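## Task

Put the cartridge marked with the broad purple band into the sealant gun so that its front end sits almost fully inside the cup of the gun's front ring and its nozzle pokes out through that ring. The plunger rod will only slide backward while the little thumb plate on it, located just behind the handle, is held pushed toward the front of the gun; after loading, the rod may stay drawn back. The loaded gun must end up resting on the table itself, not leaning on or lying across anything else. Declare that you are done to finish.

## Robot and tools

Robot: two seven-joint arms, left_arm and right_arm, each with a two-finger gripper whose fingers can fold. A part held near the fingertips (outer quarter of each 66 mm pad) is squeezed as commanded; held deeper toward the palm, fingers may wrap and pull it in, holding narrow parts poorly and wide ones too hard. A fingertip pushed into a surface folds easily, so a move may pass the surface quietly and spoil the next grasp. Cameras: cam_high, cam_low (fixed, behind the table), cam_left_wrist, cam_right_wrist.

Frame: scene frame, origin at table-top height midway between the nominal bases; +x outward over the table, +z up, left_arm on the +y side (image sides may differ). Actual bases: left_arm near (+0.023, +0.289, 0), right_arm near (-0.009, -0.427, 0). Gripper axes: fingers point along its +z, close along its y. end_effector_position is the centre of the closed pads; fingertips extend about 33 mm past it (9 mm when fully open). Printed poses can be a few cm off.

execute_actions(actions, cameras): actions is a list of actions; each action is a table of up to 15 rows, one row per 1/30 s step; a short table repeats its last row to step 15. Every row holds 20 numbers in [-1, 1]: for left_arm dx, dy, dz, rx, ry, rz, gripper position, force_limit, speed, activate, then the same ten for right_arm. dx..rz are offsets (not a pose) from that arm's Hand target at the start of the action, along scene axes; each row counts from that same start, and each new action or call counts from the current Hand target, so repeating an offset moves further. Scale: 1.0 = 0.6 m or 180 degrees; rx, ry, rz form one rotation vector about the Hand target position. Six zeros means no new pose for that arm. The controller clips each step to 70 mm and 16 degrees from the measured pose, so a gripper may stop short; Hand target is the clipped command, and the next call with zeros re-asks for it.
Gripper numbers (absolute, not offsets): position +1 fully open (140 mm), about -0.8 pads touch, -1 closes until blocked. force_limit -1..+1 sets grip force (roughly 14 N at -1 to 58 N at +1 on a narrow part when closed slowly); speed -1..+1 is closing rate (about 30 to 250 mm/s), faster closing grips harder. Both start at +1. Always resend the gripper's current position, force_limit and speed, since 0 is itself a command. activate stays 0; send 1 once only if fault reads 7 or 13 or a result asks, with nothing touching the finger backs (it cycles the fingers and drops any part). To tighten a grip, raise force_limit and change position slightly (-1 to -0.98); to soften, open and reclose slowly.

move(target, speed, blend, stop_force, zero, blocking, cameras): straight-line paths. target is one 20-number row or a list of up to 15 rows, same layout and scale as above; every row is an offset from the Hand targets at the move's start, not from the prior row. speed: m/s, 0.002 to 2, default 0.25 (turns limited to twice that in rad/s, max 2.5), one value or one per target. blend: metres of corner rounding per target, default 0 (stop at each). stop_force: 20 to 40 N, ends an arm's path once it feels that much push against its direction; aim a few cm past the contact and move slowly; all targets must then share gripper numbers; not reliable while the gripper rotates; omit it when backing away from contact. zero: with stop_force only; true re-zeros the force before moving, false keeps the old zero. blocking=false returns after about 0.5 s while the move continues (not with stop_force). Paths ignore obstacles and the other arm. The result adds a move: line (done, off_target, moving, held, fault) and limits (paced = command clipped, held = steps withheld).

wait(seconds 0..3600): let the scene run. stop(): brake a running move. zoom_image(camera, region [x0, y0, x1, y1] pixels, at most 504x504) enlarges part of the newest image of that camera. set_collision_behavior(contact_force_n 20, 40 or 85) sets the contact force limit (start: 85 N). clear_fault(arm) clears a reported torque or force fault. finished_scene(scene 1 or 2) ends the scene irreversibly; call it when done.

Results: Hand target, end_effector_position/quat, Joint positions, velocities ("within noise" if still), torques, External joint torques, Flange force (gripper axes, includes held weight), Wrist depth (7x7 grid, distances from 60 mm), Tool commands, gripper position_measured (counts: 3 open, 139 about 60 mm, 230 pads meet), object_status (0 moving, 1 blocked opening, 2 blocked closing = holding, 3 reached target), fault, MOTOR HOT, FAULT lines. A grip succeeds when object_status reads 2.

Faults: an arm halts if joint contact torque hits its limit (85 N m on big joints, 11 on wrist joints), outside force reaches the contact limit, a joint passes its range or moves too fast; then call clear_fault. Holding loads or stretching out heats motors and can lock an arm for 30 to 60 s.

Avoid: dropping or releasing moving parts, letting anything fall or leaving it off the table, fast impacts, hard pushes or clamping hard on a part still supported, contact between the two arms or closing a gripper on the other's fingers, and fast swings with a load.

Each tool is called after ">>>" by a JSON object that holds its "op" and its "data", one argument or row to a line.

## Session

>>> {"op": "execute_actions", "data": {
  "actions": []
}}

Scene clock: 0.00 s.
left_arm: end_effector_position=(+0.6646, +0.0764, +0.2390) position_measured=3 object_status=3 fault=0 end_effector_quat_wxyz=(+0.183, +0.275, +0.839, -0.433) | right_arm: end_effector_position=(+0.4525, -0.0685, +0.2230) position_measured=3 object_status=3 fault=0 end_effector_quat_wxyz=(+0.003, -0.068, +0.992, +0.106)
Joint positions: left_arm=[0.037 0.341 0.047 -1.836 -1.098 1.916 2.796] | right_arm=[0.563 0.014 -0.002 -2.082 0.225 2.196 1.893]
Joint velocities: within noise
Joint torques (N m): no reading
External joint torques (N m): no reading
Flange force (N): no reading
Wrist depth (mm): cam_left_wrist=[287 - - 423 341 278 237 / 1826 - 711 525 395 309 274 / - - - 666 - 341 296 / 1786 120 - 798 - 139 311 / - 103 - 3257 - 120 91 / - 96 - - 1651 1013 96 / - - - - 1039 889 -] | cam_right_wrist=[280 291 300 328 347 - - / 289 306 - - - - 414 / 296 317 343 345 357 - 432 / - 117 342 364 414 139 462 / - - 378 405 439 122 89 / - 103 419 - 481 512 - / - - - - - 557 -]
Hand target: left_arm +0.6646, +0.0764, +0.2390; +0.183, +0.275, +0.839, -0.433 | right_arm +0.4525, -0.0685, +0.2230; +0.003, -0.068, +0.992, +0.106
Tool commands: left_gripper/position=+1.0 left_gripper/force_limit=+1.0 left_gripper/speed=+1.0 left_gripper/activate=+0.0 right_gripper/position=+1.0 right_gripper/force_limit=+1.0 right_gripper/speed=+1.0 right_gripper/activate=+0.0

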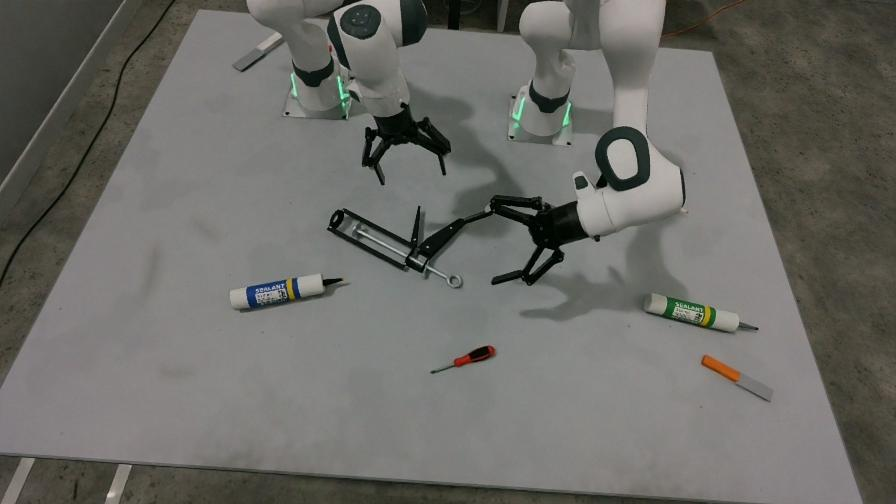

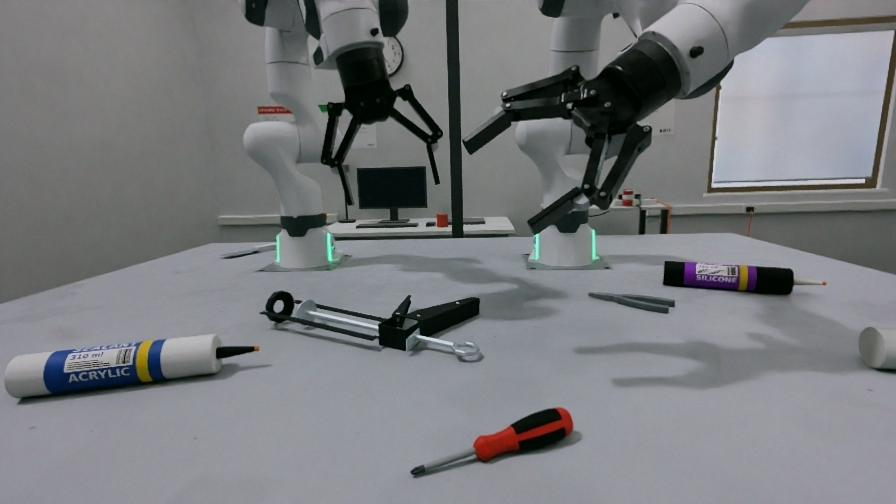

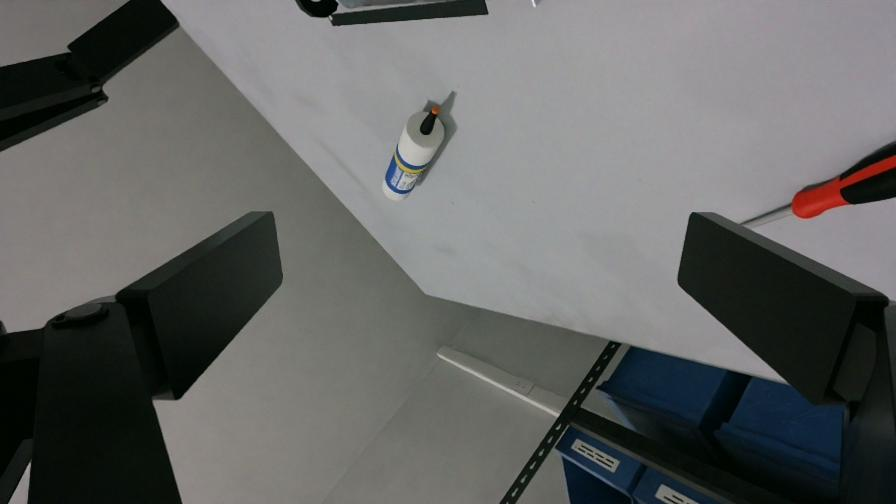

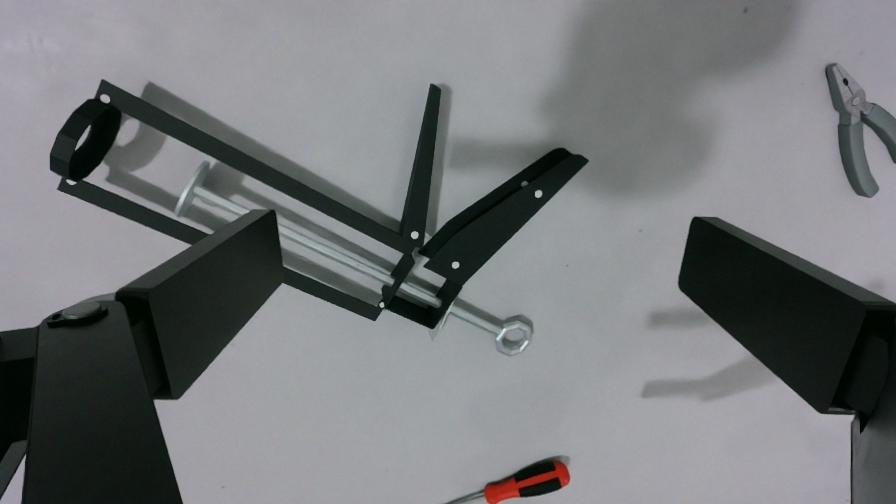

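>>> {"op": "zoom_image", "data": {
  "camera": "cam_right_wrist",
  "region": [40, 60, 544, 380]
}}

>>> {"op": "zoom_image", "data": {
  "camera": "cam_low",
  "region": [240, 240, 840, 380]
}}

>>> {"op": "zoom_image", "data": {
  "camera": "cam_high",
  "region": [310, 180, 520, 310]
}}

Scaled by 1.000.

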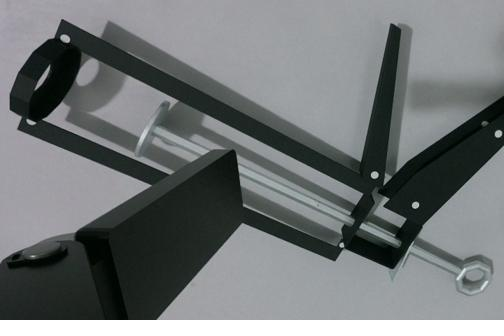

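Region (240, 240, 840, 380) is 600x140 pixels. A region can be at most 504 by 504 pixels.

Scaled by 2.400 from the camera's image (finer frame: 1280x720).

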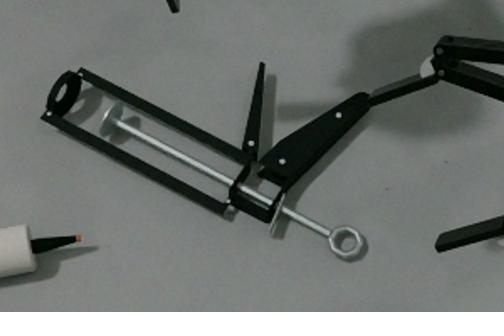

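>>> {"op": "move", "data": {
  "target": [-0.551, 0.643, 0.018, 0.1803, 0.3132, 0.558, 1, 1, 1, 0, 0.1475, 0.0575, -0.038, -0.0664, 0.0170, -0.1845, 1, 1, 1, 0],
  "speed": 0.5,
  "cameras": ["all"]
}}

Scene clock: 245.23 s.
left_arm: end_effector_position=(+0.3335, +0.4628, +0.2490) position_measured=3 object_status=3 fault=0 end_effector_quat_wxyz=(+0.000, -0.601, +0.799, +0.000) | right_arm: end_effector_position=(+0.5420, -0.0346, +0.2009) position_measured=3 object_status=3 fault=0 end_effector_quat_wxyz=(+0.002, +0.218, +0.976, +0.001)
Joint positions: left_arm=[1.103 -0.709 -0.477 -2.575 -0.321 1.907 1.079] | right_arm=[0.714 0.41 -0.139 -1.559 0.058 1.969 2.596]
Joint velocities: left_arm=[0 -0.001 0 -0.001 0.001 0 -0.006] | right_arm=[within noise]
Joint torques (N m): left_arm=[-0.36 -6.49 5.76 22.62 0.49 2.25 -0.24] | right_arm=[-0.93 -44.88 -2.66 25.84 0.91 2.09 0.11]
External joint torques (N m): left_arm=[-0.33 -0.23 -1.35 -0.92 -0.24 -0.23 -0.24] | right_arm=[-0.85 0.21 -1.27 1.47 0.08 -0.37 0.11]
Flange force (N): left_arm=[3.6 -0.8 2.4] | right_arm=[-5.7 7.3 -3.1]
Wrist depth (mm): cam_left_wrist=[346 341 342 343 339 335 345 / - 359 351 352 366 369 357 / - - 387 394 340 378 382 / 411 120 - 373 396 139 399 / - 111 438 373 432 121 91 / - 441 - 464 - - 96 / - - 489 503 - - -] | cam_right_wrist=[293 309 296 299 - 295 - / 335 - - 293 - 300 - / 341 310 314 311 - - 338 / 359 117 333 - - 139 352 / - - 387 392 371 139 89 / - 401 - - - - 97 / - 396 449 - 435 - -]
Hand target: left_arm +0.3340, +0.4622, +0.2498; +0.000, -0.604, +0.797, -0.001 | right_arm +0.5410, -0.0340, +0.2002; +0.001, +0.221, +0.975, +0.000
Off the commanded pose: left_arm 0.001 m, 0 deg | right_arm 0.001 m, 0 deg.
move: done; limits=paced
cam_left_wrist: T_world_to_cam=[[-0.96058, 0.27797, -0.00446, 0.19764], [0.25872, 0.89971, 0.35155, -0.5901], [0.10173, 0.33654, -0.93616, 0.18847]] pos_world=[0.32334, 0.41255, 0.38477]
cam_right_wrist: T_world_to_cam=[[0.41743, 0.9085, -0.01939, -0.18019], [0.85231, -0.38404, 0.35508, -0.54084], [0.31514, -0.16475, -0.93464, 0.14966]] pos_world=[0.48901, -0.01935, 0.32842]

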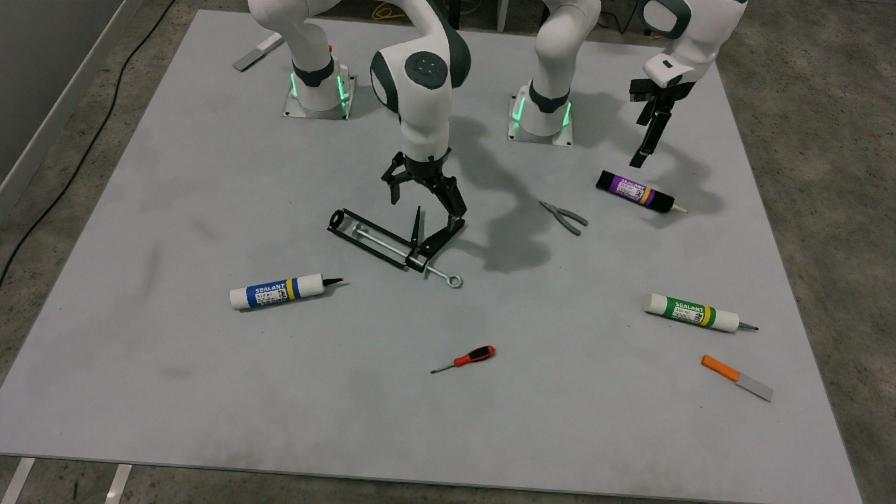

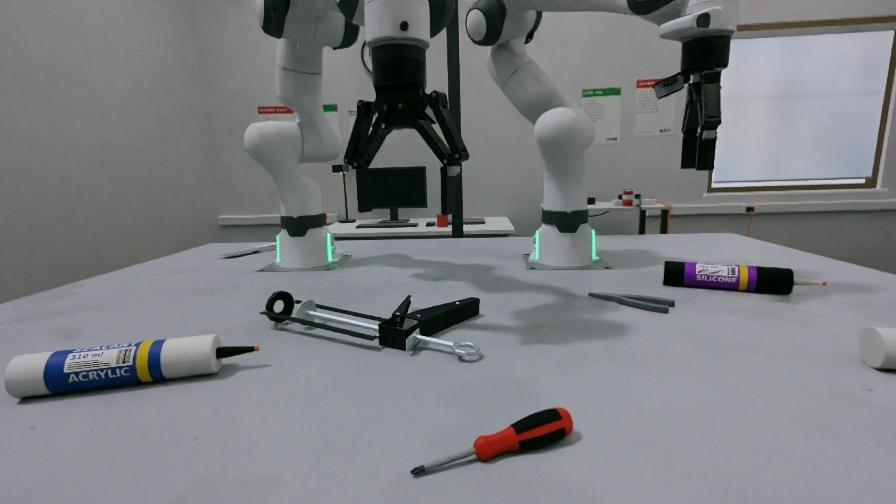

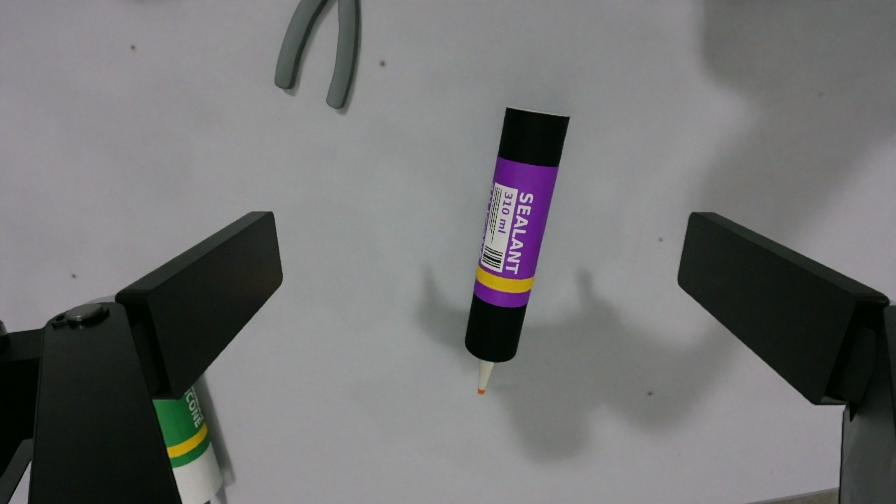

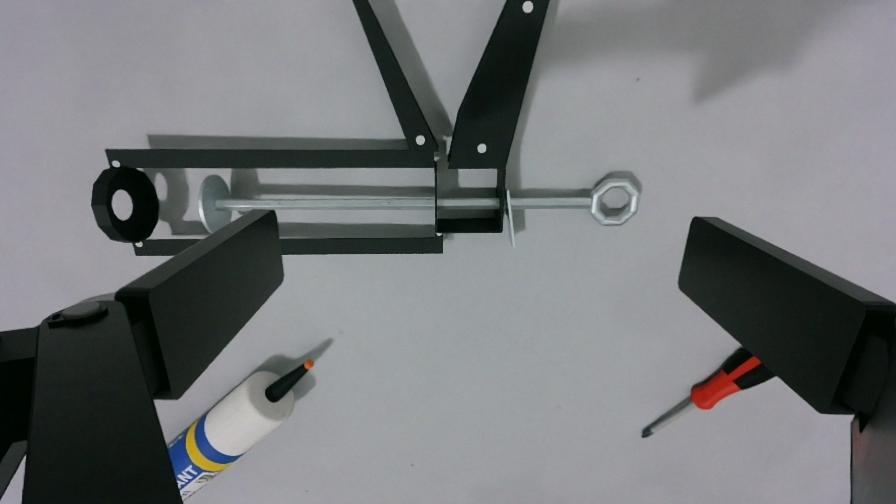

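>>> {"op": "zoom_image", "data": {
  "camera": "cam_right_wrist",
  "region": [390, 90, 660, 270]
}}

>>> {"op": "zoom_image", "data": {
  "camera": "cam_low",
  "region": [250, 270, 500, 380]
}}

>>> {"op": "zoom_image", "data": {
  "camera": "cam_right_wrist",
  "region": [80, 130, 450, 270]
}}

Scaled by 1.867 from the camera's image (finer frame: 1280x720).

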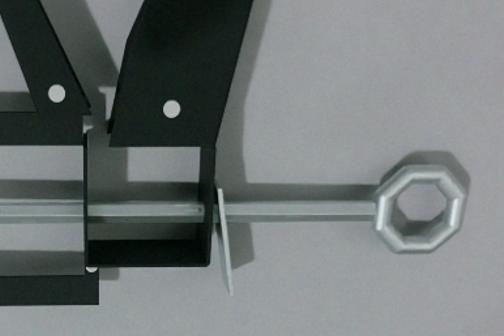

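Scaled by 2.016 from the camera's image (finer frame: 1280x720).

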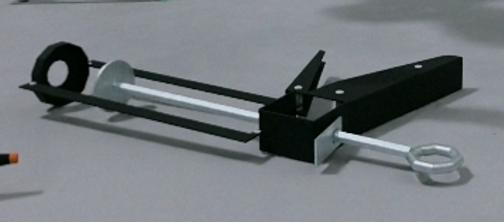

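Scaled by 1.362 from the camera's image (finer frame: 1280x720).

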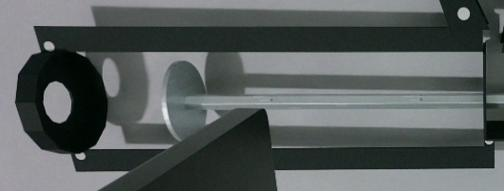

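>>> {"op": "move", "data": {
  "target": [0.49, -0.6037, -0.1897, -0.1306, 0.0474, -0.0466, 0.43, 0, 0, 0, 0.0587, -0.0195, -0.1503, 0, 0, 0.0072, 0.3, 0, 0, 0],
  "speed": 0.4,
  "cameras": ["all"]
}}

Scene clock: 464.27 s.
left_arm: end_effector_position=(+0.6287, +0.1011, +0.1363) position_measured=75 object_status=3 fault=0 end_effector_quat_wxyz=(-0.179, -0.528, +0.822, -0.118) | right_arm: end_effector_position=(+0.5745, -0.0463, +0.1093) position_measured=91 object_status=3 fault=0 end_effector_quat_wxyz=(-0.001, +0.212, +0.977, -0.001)
Joint positions: left_arm=[0.564 0.576 -0.77 -1.715 -0.035 2.044 0.266] | right_arm=[0.657 0.566 -0.122 -1.552 0.075 2.11 2.535]
Joint velocities: left_arm=[0.001 -0.001 0.001 0.001 -0.001 0 -0.005] | right_arm=[within noise]
Joint torques (N m): left_arm=[-1.63 -40 -12.11 21.02 -0.12 1.86 -0.34] | right_arm=[-1.49 -48.95 -2.45 25.06 0.62 2.5 -0.2]
External joint torques (N m): left_arm=[-1.7 0.09 0.09 -0.75 -0.24 -0.2 -0.35] | right_arm=[-1.52 -0.18 -0.94 1.32 -0.16 0.06 -0.2]
Flange force (N): left_arm=[1.7 -1.6 1.8] | right_arm=[-5.6 4.4 -1.2]
Wrist depth (mm): cam_left_wrist=[295 293 292 281 259 287 288 / 296 289 290 289 287 285 285 / 287 288 - 277 283 282 281 / 284 281 135 282 165 132 277 / - 84 277 277 277 105 83 / - 64 277 273 272 - 85 / - - 272 272 270 - -] | cam_right_wrist=[- - - 193 188 - 222 / 213 212 217 202 230 - 223 / 231 237 228 230 227 227 240 / 235 236 134 233 169 - - / - - 272 - - 103 87 / - - - - 297 - - / - - - - 314 - -]
Hand target: left_arm +0.6280, +0.1000, +0.1360; -0.182, -0.530, +0.820, -0.118 | right_arm +0.5763, -0.0457, +0.1100; +0.001, +0.210, +0.978, +0.000
Off the commanded pose: left_arm 0.001 m, 0 deg | right_arm 0.002 m, 0 deg.
move: done
cam_left_wrist: T_world_to_cam=[[-0.91058, 0.41319, -0.01081, 0.53699], [0.41283, 0.90788, -0.07297, -0.34129], [-0.02033, -0.07091, -0.99728, 0.301]] pos_world=[0.63599, 0.10931, 0.28108]
cam_right_wrist: T_world_to_cam=[[0.40594, 0.91354, -0.02552, -0.17738], [0.8593, -0.37203, 0.35101, -0.54363], [0.31116, -0.16442, -0.93603, 0.0543]] pos_world=[0.52225, -0.03128, 0.23711]

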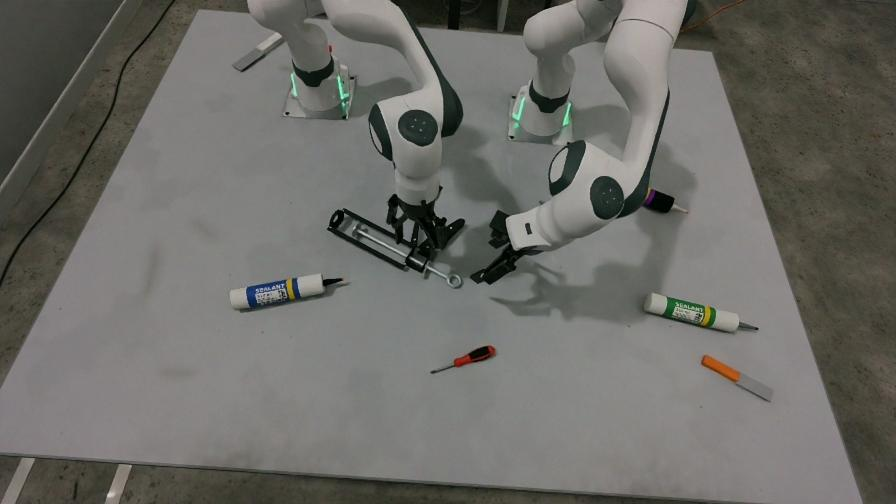

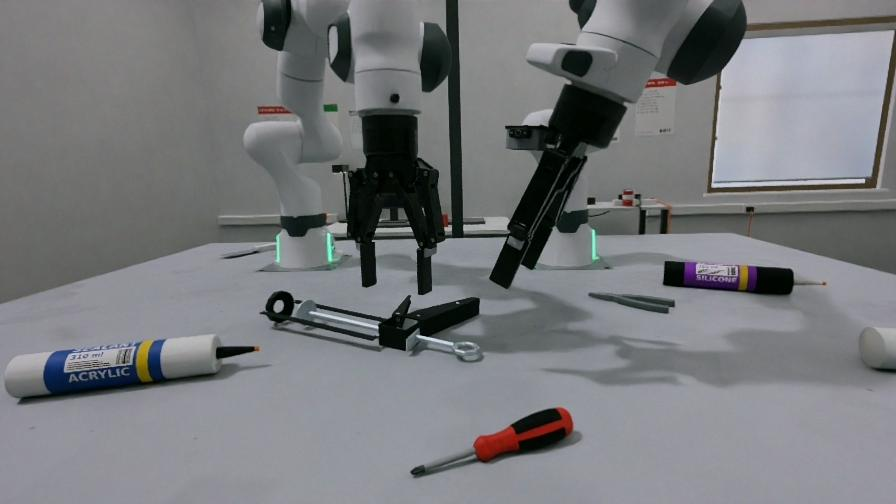

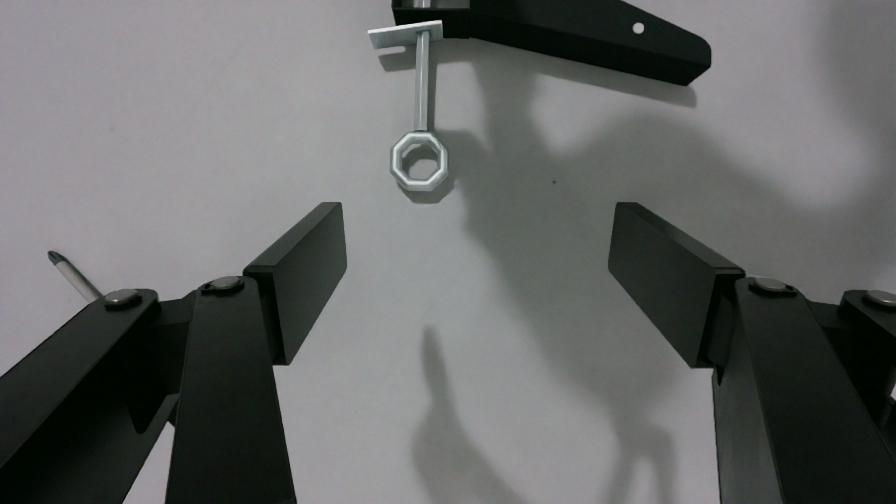

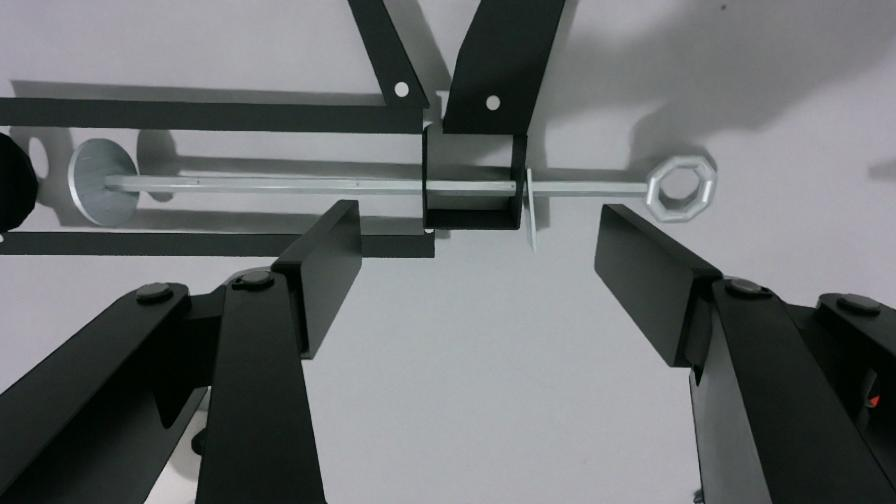

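>>> {"op": "move", "data": {
  "target": [0.0028, -0.0885, -0.1625, -0.0507, 0.0228, 0, 0.05, 0, 0, 0, 0.0112, -0.0017, -0.0975, 0, 0, 0, 0.2, 0, 0, 0],
  "speed": 0.15,
  "cameras": ["cam_left_wrist", "cam_right_wrist", "cam_low"]
}}

Scene clock: 540.37 s.
left_arm: end_effector_position=(+0.6291, +0.0475, +0.0391) position_measured=123 object_status=3 fault=0 end_effector_quat_wxyz=(-0.254, -0.521, +0.798, -0.163) | right_arm: end_effector_position=(+0.5816, -0.0472, +0.0512) position_measured=104 object_status=3 fault=0 end_effector_quat_wxyz=(+0.000, +0.212, +0.977, -0.002)
Joint positions: left_arm=[0.51 0.859 -0.757 -1.644 -0.045 2.151 0.305] | right_arm=[0.641 0.657 -0.11 -1.557 0.081 2.208 2.525]
Joint velocities: left_arm=[0.001 0 0.001 0.001 0 0.001 0.006] | right_arm=[0 0 0.001 0.001 0 0.003 -0.001]
Joint torques (N m): left_arm=[-1.23 -44.84 -17.3 17.79 0.28 1.76 0.09] | right_arm=[-1.45 -50.54 -2.28 24.04 0.7 2.5 -0.23]
External joint torques (N m): left_arm=[-1.21 0.11 -0.51 -0.56 0.25 0.14 0.07] | right_arm=[-1.35 -0.36 -0.67 1.03 -0.02 0.06 -0.23]
Flange force (N): left_arm=[1.2 0.1 1.8] | right_arm=[-4.3 2.7 -0.7]
Wrist depth (mm): cam_left_wrist=[212 213 212 167 182 176 176 / 202 202 203 202 202 198 187 / 194 193 194 192 193 192 192 / 185 187 120 182 182 186 184 / 180 91 84 177 176 84 83 / - - 168 170 171 - 71 / - - - 164 164 - 64] | cam_right_wrist=[- 168 141 138 137 164 - / 157 157 159 145 144 172 - / 167 166 168 173 169 - - / 197 196 119 186 155 114 191 / - 78 120 211 - - 89 / - - - 228 - - - / - - 243 242 - - -]
Hand target: left_arm +0.6297, +0.0469, +0.0385; -0.252, -0.518, +0.801, -0.164 | right_arm +0.5830, -0.0467, +0.0515; +0.001, +0.210, +0.978, +0.000
Off the commanded pose: left_arm 0.001 m, 0 deg | right_arm 0.002 m, 0 deg.
move: done
cam_left_wrist: T_world_to_cam=[[-0.91585, 0.40152, -0.0002, 0.56189], [0.38877, 0.88666, -0.25038, -0.27688], [-0.10036, -0.22939, -0.96815, 0.25701]] pos_world=[0.64805, 0.07885, 0.17961]
cam_right_wrist: T_world_to_cam=[[0.40551, 0.91374, -0.0254, -0.18067], [0.85925, -0.37155, 0.35163, -0.52962], [0.31186, -0.16441, -0.9358, -0.00291]] pos_world=[0.52925, -0.03218, 0.17891]
Images, in order (width x height): cam_low 896x504, cam_left_wrist 896x504, cam_right_wrist 896x504.

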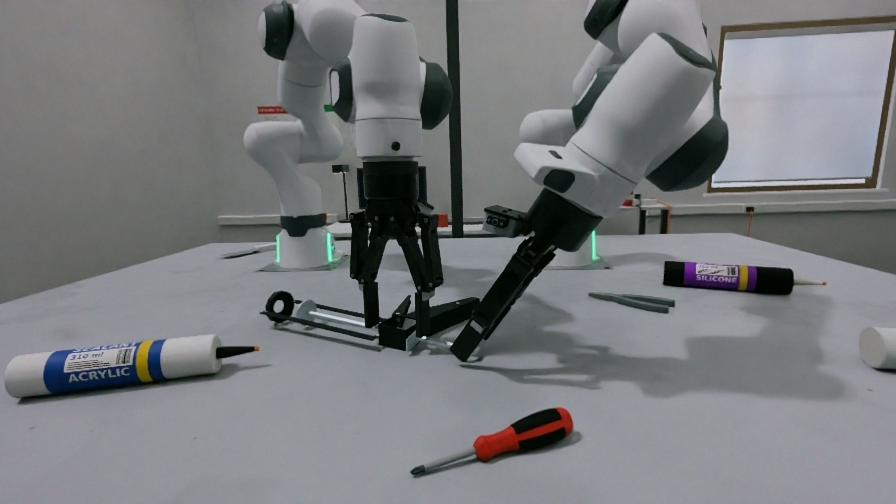

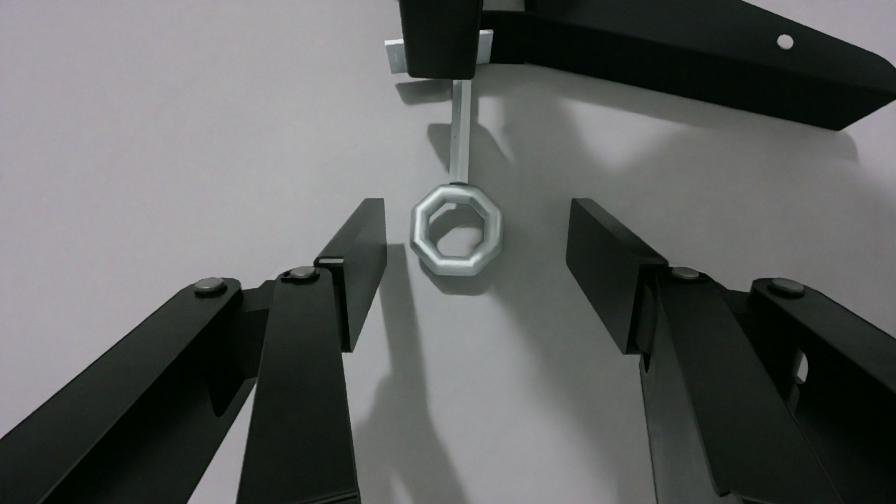

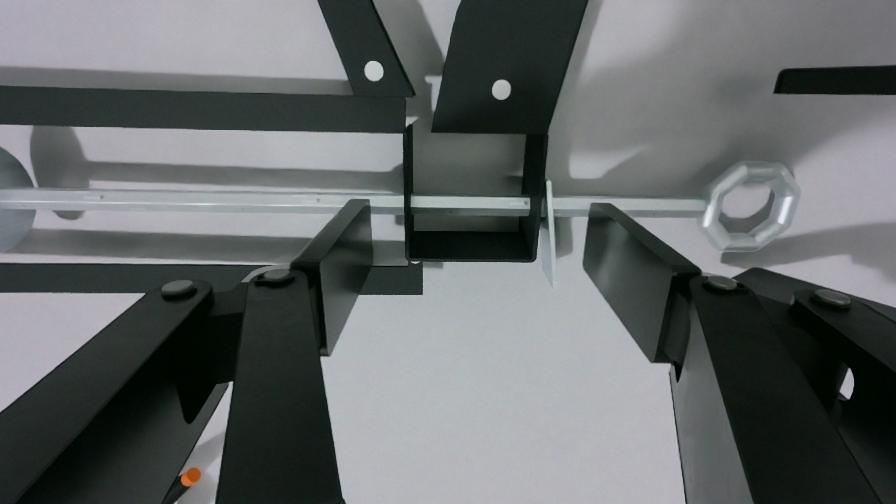

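>>> {"op": "move", "data": {
  "target": [
    [0.0122, -0.0053, 0, 0, 0, 0, 0.05, 0, 0, 0, 0, 0, 0, 0, 0, 0, 0.2, 0, 0, 0],
    [0.0122, -0.0053, 0, 0, 0, 0, -1, -0.1, -1, 0, 0, 0, 0, 0, 0, 0, -1, -0.1, -1, 0]
  ],
  "speed": 0.1,
  "cameras": ["cam_left_wrist", "cam_right_wrist", "cam_low"]
}}

Scene clock: 560.77 s.
left_arm: end_effector_position=(+0.6371, +0.0444, +0.0396) position_measured=176 object_status=0 fault=0 end_effector_quat_wxyz=(-0.252, -0.518, +0.801, -0.164) | right_arm: end_effector_position=(+0.5834, -0.0474, +0.0526) position_measured=151 object_status=2 fault=0 end_effector_quat_wxyz=(+0.001, +0.213, +0.977, +0.000)
Joint positions: left_arm=[0.489 0.876 -0.747 -1.605 -0.042 2.137 0.307] | right_arm=[0.638 0.656 -0.108 -1.556 0.081 2.21 2.524]
Joint torques (N m): left_arm=[-1.7 -45.02 -16.67 17.86 0.13 1.91 -0.1] | right_arm=[-0.54 -50.3 -1.98 23.73 0.59 2.26 -0.27]
External joint torques (N m): left_arm=[-1.62 0.88 0.13 -0.69 0.11 0.27 -0.11] | right_arm=[-0.42 -0.22 -0.4 0.74 -0.14 -0.18 -0.27]
Flange force (N): left_arm=[0.2 -2.4 3.4] | right_arm=[-2.9 2.6 -0.9]
Wrist depth (mm): cam_left_wrist=[214 211 211 182 185 176 174 / 205 204 203 201 202 198 187 / 196 197 194 192 193 193 192 / 187 186 186 182 139 185 184 / 180 180 86 178 114 84 177 / - - 74 170 168 75 66 / - 65 - 164 - - 64] | cam_right_wrist=[- - 144 141 140 - 170 / 157 158 158 147 145 - - / 167 169 183 171 182 172 144 / 182 197 182 184 162 192 - / - 77 89 - - 91 138 / - - - - - - - / - - - - - - -]
Hand target: left_arm +0.6370, +0.0437, +0.0385; -0.252, -0.518, +0.801, -0.164 | right_arm +0.5830, -0.0467, +0.0515; +0.001, +0.210, +0.978, +0.000
Off the commanded pose: left_arm 0.001 m, 0 deg | right_arm 0.001 m, 0 deg.
move: done
cam_left_wrist: T_world_to_cam=[[-0.91357, 0.40664, -0.00595, 0.56897], [0.39521, 0.88425, -0.24881, -0.2812], [-0.09592, -0.22965, -0.96854, 0.25468]] pos_world=[0.65536, 0.07577, 0.18009]
cam_right_wrist: T_world_to_cam=[[0.40717, 0.9131, -0.02133, -0.1825], [0.85749, -0.37412, 0.3532, -0.53091], [0.31453, -0.1621, -0.9353, -0.00354]] pos_world=[0.53067, -0.03256, 0.18032]
Images, in order (width x height): cam_low 896x504, cam_left_wrist 896x504, cam_right_wrist 896x504.

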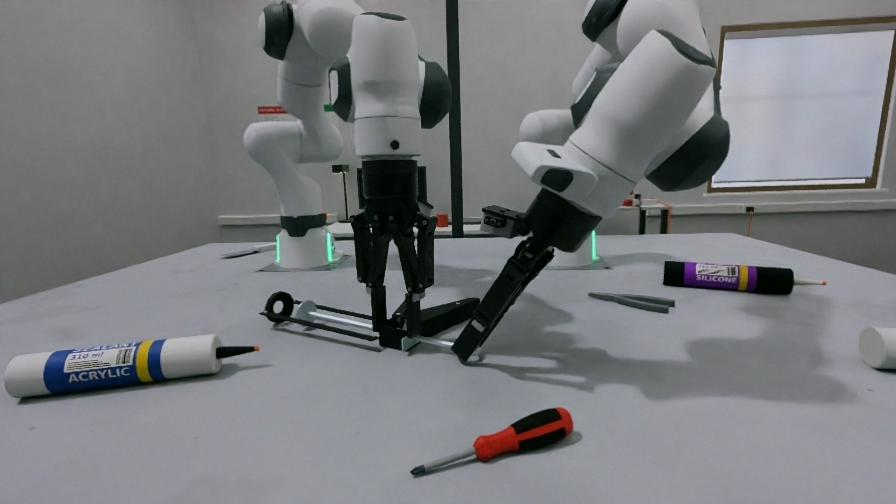

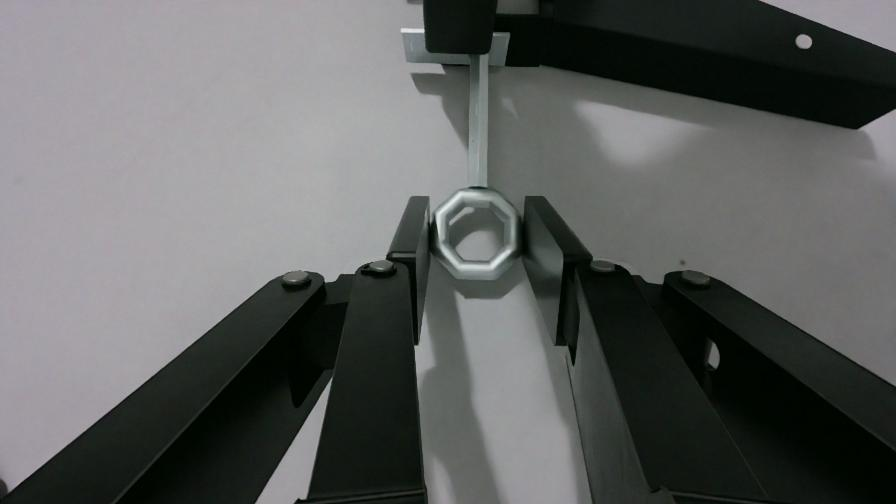

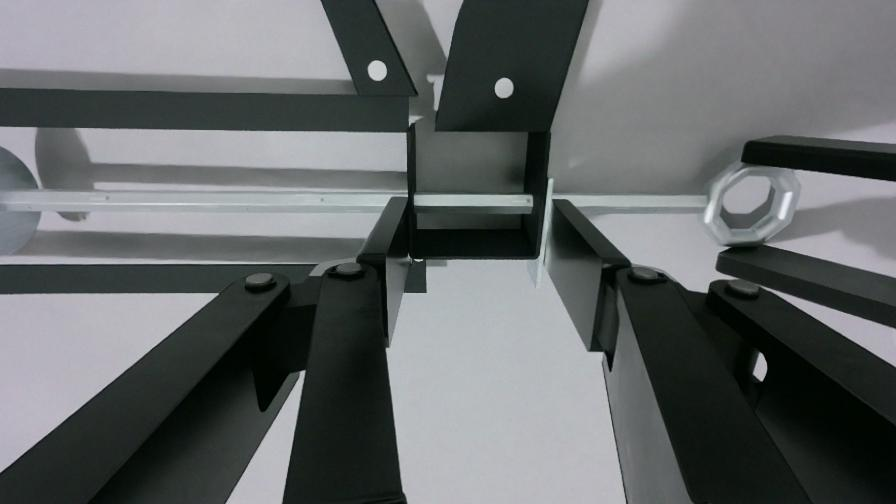

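>>> {"op": "move", "data": {
  "target": [0, 0, 0, 0, 0, 0, -1, -0.1, -1, 0, -0.0342, -0.076, 0, 0, 0, 0, -1, -0.1, -1, 0],
  "speed": 0.06,
  "stop_force": 30,
  "cameras": ["cam_left_wrist", "cam_right_wrist"]
}}

Scene clock: 568.87 s.
left_arm: end_effector_position=(+0.6305, +0.0357, +0.0394) position_measured=176 object_status=2 fault=0 end_effector_quat_wxyz=(-0.258, -0.512, +0.803, -0.162) | right_arm: end_effector_position=(+0.5629, -0.0851, +0.0535) position_measured=151 object_status=2 fault=0 end_effector_quat_wxyz=(+0.002, +0.216, +0.976, +0.005)
Joint positions: left_arm=[0.48 0.878 -0.751 -1.608 -0.044 2.132 0.307] | right_arm=[0.61 0.537 -0.105 -1.757 0.079 2.301 2.495]
Joint torques (N m): left_arm=[2.96 -47.18 -13.72 19.87 1 2.58 -0.08] | right_arm=[-3.55 -46.26 -3.85 20.45 -0.79 1.4 -0.74]
External joint torques (N m): left_arm=[2.85 -1.18 3.16 1.28 1 0.95 -0.1] | right_arm=[-3.6 0.57 -2.63 -2.03 -1.48 -1.09 -0.74]
Flange force (N): left_arm=[-3.3 1.6 -1.4] | right_arm=[-2.1 -7.9 -0.9]
Wrist depth (mm): cam_left_wrist=[214 213 211 212 211 206 194 / 203 203 206 201 203 203 202 / 194 194 194 191 193 194 193 / 186 186 186 172 139 185 185 / 178 179 87 178 114 83 177 / - - 74 169 168 75 66 / - 65 - 164 - - 64] | cam_right_wrist=[171 - 142 137 139 167 - / 157 156 159 148 147 - - / 165 168 167 172 172 175 175 / 177 180 - 183 161 - 179 / 213 78 89 - 127 91 207 / - - - 232 - - - / - - - - - - -]
Hand target: left_arm +0.6370, +0.0437, +0.0385; -0.252, -0.518, +0.801, -0.164 | right_arm +0.5625, -0.0923, +0.0515; +0.001, +0.210, +0.978, +0.000
Off the commanded pose: left_arm 0.010 m, 1 deg | right_arm 0.007 m, 1 deg.
move: off_target (right_arm)
cam_left_wrist: T_world_to_cam=[[-0.90756, 0.41993, 0.00041, 0.5619], [0.40577, 0.87721, -0.25664, -0.27697], [-0.10813, -0.23275, -0.96651, 0.25961]] pos_world=[0.65041, 0.06742, 0.17961]
cam_right_wrist: T_world_to_cam=[[0.41332, 0.91052, -0.01088, -0.14383], [0.85329, -0.38312, 0.35372, -0.52617], [0.3179, -0.15548, -0.93529, -0.00376]] pos_world=[0.50962, -0.0712, 0.18104]

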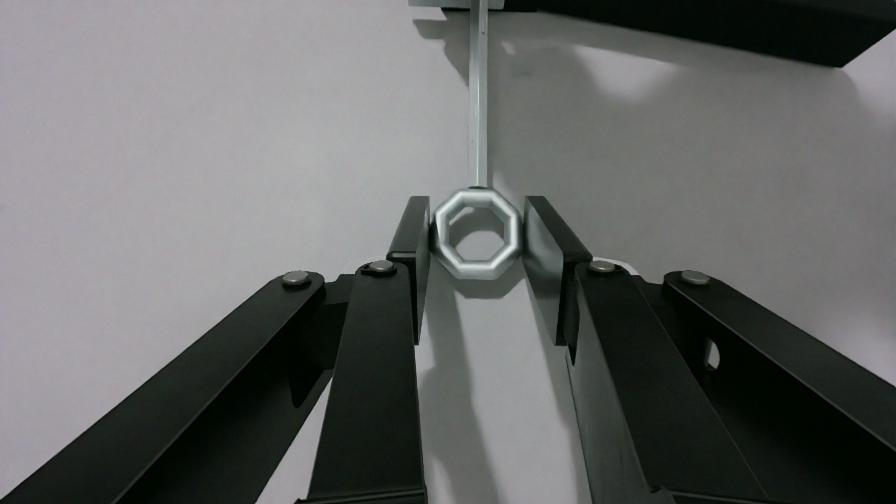

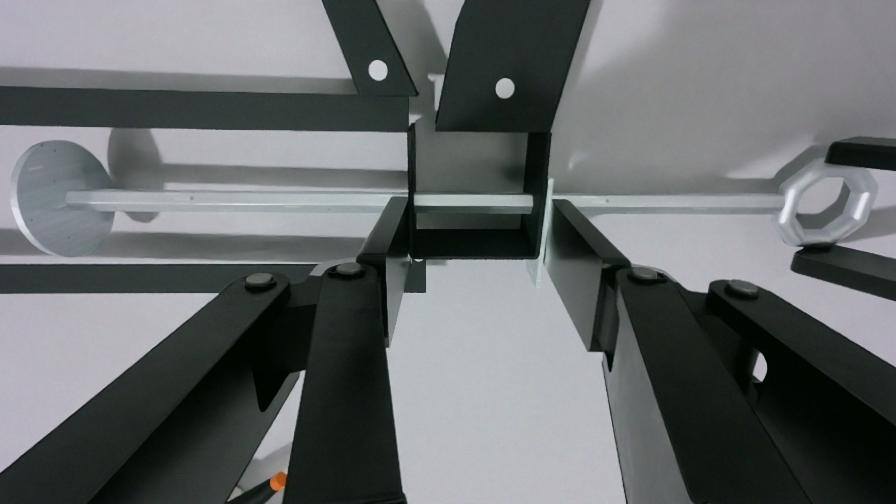

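>>> {"op": "move", "data": {
  "target": [0.0167, 0.2867, 0, 0, 0, 0, -1, -0.1, -1, 0, -0.075, 0.0833, 0, 0, 0, 0, -1, -0.1, -1, 0],
  "speed": 0.07,
  "cameras": ["cam_left_wrist", "cam_right_wrist"]
}}

Scene clock: 605.67 s.
left_arm: end_effector_position=(+0.6407, +0.2003, +0.0409) position_measured=176 object_status=2 fault=0 end_effector_quat_wxyz=(-0.264, -0.513, +0.800, -0.164) | right_arm: end_effector_position=(+0.5220, -0.0331, +0.0570) position_measured=151 object_status=2 fault=0 end_effector_quat_wxyz=(+0.007, +0.209, +0.978, +0.011)
Joint positions: left_arm=[0.688 0.886 -0.717 -1.535 -0.013 1.947 0.489] | right_arm=[0.709 0.507 -0.103 -1.801 0.075 2.329 2.582]
Joint velocities: left_arm=[0 0 -0.001 0 0.002 0 0.004] | right_arm=[within noise]
Joint torques (N m): left_arm=[4.68 -48.58 -10.93 21.67 2.09 2.68 0.15] | right_arm=[-2.53 -44.31 -4.8 18.38 -0.55 0.13 -0.23]
External joint torques (N m): left_arm=[4.73 -1.36 5.24 2.82 2.37 1.36 0.14] | right_arm=[-2.63 1.63 -3.72 -4.01 -1.23 -2.39 -0.23]
Flange force (N): left_arm=[-8.6 -0.5 -3.2] | right_arm=[0.6 -10.3 -1.4]
Wrist depth (mm): cam_left_wrist=[214 217 216 217 218 217 218 / 206 206 206 205 206 207 207 / 199 196 196 195 196 197 197 / 190 187 187 172 139 188 188 / 179 181 86 179 114 83 180 / - - 74 172 169 75 66 / - 65 - 164 - - 65] | cam_right_wrist=[- - 143 139 139 - - / 155 156 158 147 179 - 183 / 194 - 196 171 187 175 178 / 198 181 198 170 152 - 203 / 214 77 89 215 213 91 81 / - - - - - - - / - - - - - - -]
Hand target: left_arm +0.6470, +0.2158, +0.0385; -0.252, -0.518, +0.801, -0.164 | right_arm +0.5175, -0.0423, +0.0515; +0.001, +0.210, +0.978, +0.000
Off the commanded pose: left_arm 0.017 m, 1 deg | right_arm 0.012 m, 1 deg.
move: off_target (left_arm, right_arm)
cam_left_wrist: T_world_to_cam=[[-0.90904, 0.4167, 0.00319, 0.50354], [0.4006, 0.87597, -0.2687, -0.42104], [-0.11476, -0.24298, -0.96322, 0.30672]] pos_world=[0.66161, 0.23352, 0.1807]
cam_right_wrist: T_world_to_cam=[[0.40009, 0.91647, 0.00125, -0.16786], [0.85496, -0.37373, 0.35969, -0.47354], [0.33012, -0.14284, -0.93307, 0.01448]] pos_world=[0.46724, -0.02107, 0.18405]

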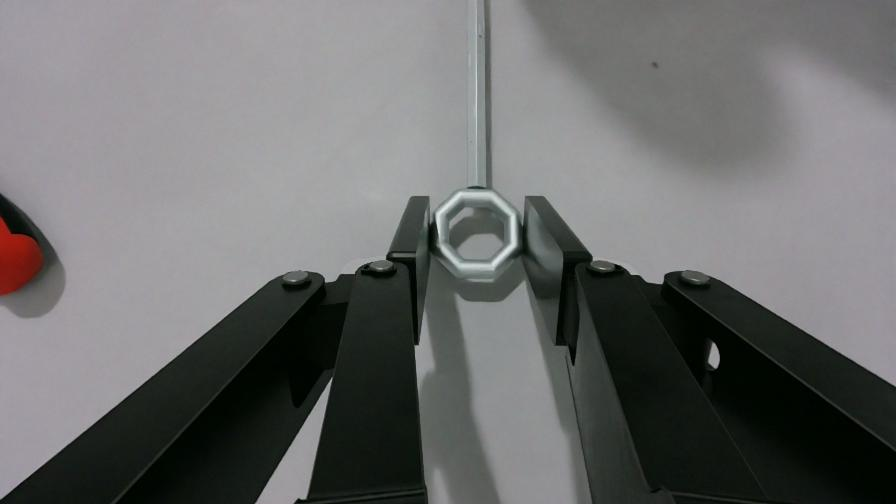

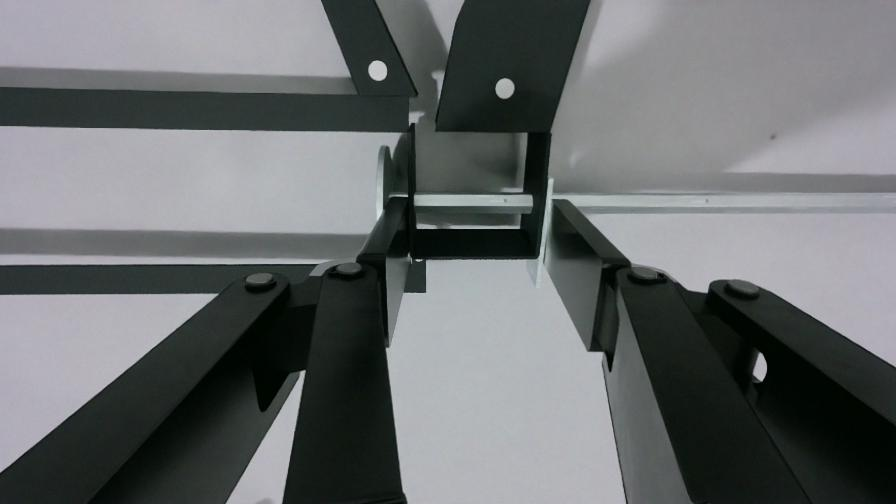

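>>> {"op": "move", "data": {
  "target": [
    [-0.0105, -0.0258, 0.0017, 0, 0, 0, -1, -0.1, -1, 0, 0.0075, 0.0153, 0.005, 0, 0, 0, -1, -0.1, -1, 0],
    [-0.0105, -0.0258, 0.0017, 0, 0, 0, -1, -0.1, -1, 0, 0.0075, 0.0153, 0.005, 0, 0, 0, 0.02, -0.1, -0.5, 0],
    [-0.0105, -0.0258, 0.0017, 0, 0, 0, -1, -0.1, -1, 0, 0.0075, 0.0153, 0.064, 0, 0, 0, 0.02, -0.1, -0.5, 0],
    [-0.0105, -0.0258, 0.0017, 0, 0, 0, -1, -0.1, -1, 0, 0.0205, 0.0442, 0.0642, 0, 0, 0, -0.333, -0.1, -0.5, 0],
    [-0.0105, -0.0258, 0.0017, 0, 0, 0, -1, -0.1, -1, 0, 0.0205, 0.0442, 0.01, 0, 0, 0, -0.333, -0.1, -0.5, 0]
  ],
  "speed": 0.12,
  "cameras": ["cam_left_wrist", "cam_right_wrist"]
}}

Scene clock: 652.20 s.
left_arm: end_effector_position=(+0.6401, +0.2012, +0.0383) position_measured=176 object_status=2 fault=0 end_effector_quat_wxyz=(-0.253, -0.518, +0.800, -0.164) | right_arm: end_effector_position=(+0.5304, -0.0168, +0.0610) position_measured=171 object_status=3 fault=0 end_effector_quat_wxyz=(+0.001, +0.209, +0.978, +0.000)
Joint positions: left_arm=[0.693 0.865 -0.713 -1.573 -0.016 1.986 0.488] | right_arm=[0.726 0.566 -0.11 -1.685 0.072 2.249 2.6]
Joint velocities: left_arm=[within noise] | right_arm=[-0.001 0 -0.001 0.001 0.002 0.005 0.001]
Joint torques (N m): left_arm=[-1.56 -46.54 -16.73 17.6 -0.45 1.3 -0.19] | right_arm=[-0.98 -45.89 -1.99 23.17 1.12 2.86 -0.06]
External joint torques (N m): left_arm=[-1.6 -0.33 -1.04 -1.1 -0.26 -0.07 -0.21] | right_arm=[-0.86 1.99 -0.51 0.36 0.42 0.41 -0.06]
Flange force (N): left_arm=[4.1 2.4 1.9] | right_arm=[-4.6 5.5 3.6]
Wrist depth (mm): cam_left_wrist=[213 213 212 211 209 211 211 / 203 203 202 201 200 201 200 / 194 193 193 192 192 193 192 / 185 185 185 171 139 184 184 / 178 179 86 177 114 83 176 / - - 74 169 167 75 66 / - 64 - 163 - - 64] | cam_right_wrist=[- - 149 144 148 175 - / 162 164 163 151 - 183 - / - 199 160 174 189 175 191 / 186 187 108 162 122 - 204 / - 78 - - 91 91 215 / - - 241 240 - - - / - - - 255 - - -]
Hand target: left_arm +0.6407, +0.2003, +0.0395; -0.252, -0.518, +0.801, -0.164 | right_arm +0.5298, -0.0158, +0.0575; +0.001, +0.210, +0.978, +0.000
Off the commanded pose: left_arm 0.002 m, 0 deg | right_arm 0.004 m, 0 deg.
move: off_target (right_arm)
cam_left_wrist: T_world_to_cam=[[-0.91343, 0.40698, -0.00474, 0.50775], [0.39505, 0.88373, -0.25089, -0.42106], [-0.09792, -0.23105, -0.968, 0.29134]] pos_world=[0.65866, 0.23277, 0.17879]
cam_right_wrist: T_world_to_cam=[[0.39953, 0.91644, -0.02269, -0.18439], [0.86041, -0.36633, 0.35424, -0.47846], [0.31633, -0.16105, -0.93488, 0.02493]] pos_world=[0.47745, -0.00228, 0.18861]

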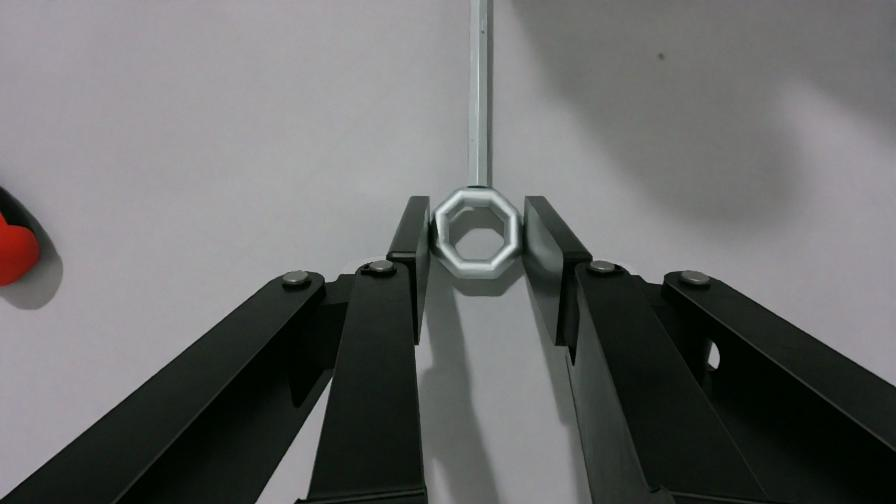

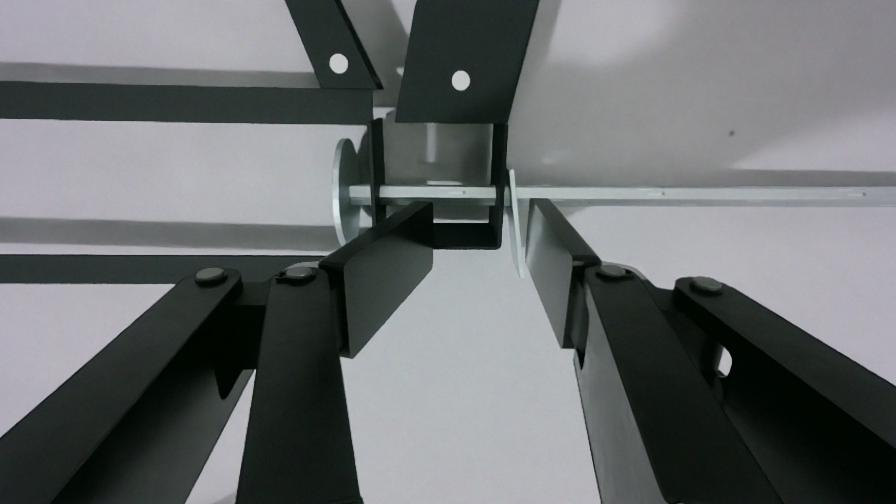

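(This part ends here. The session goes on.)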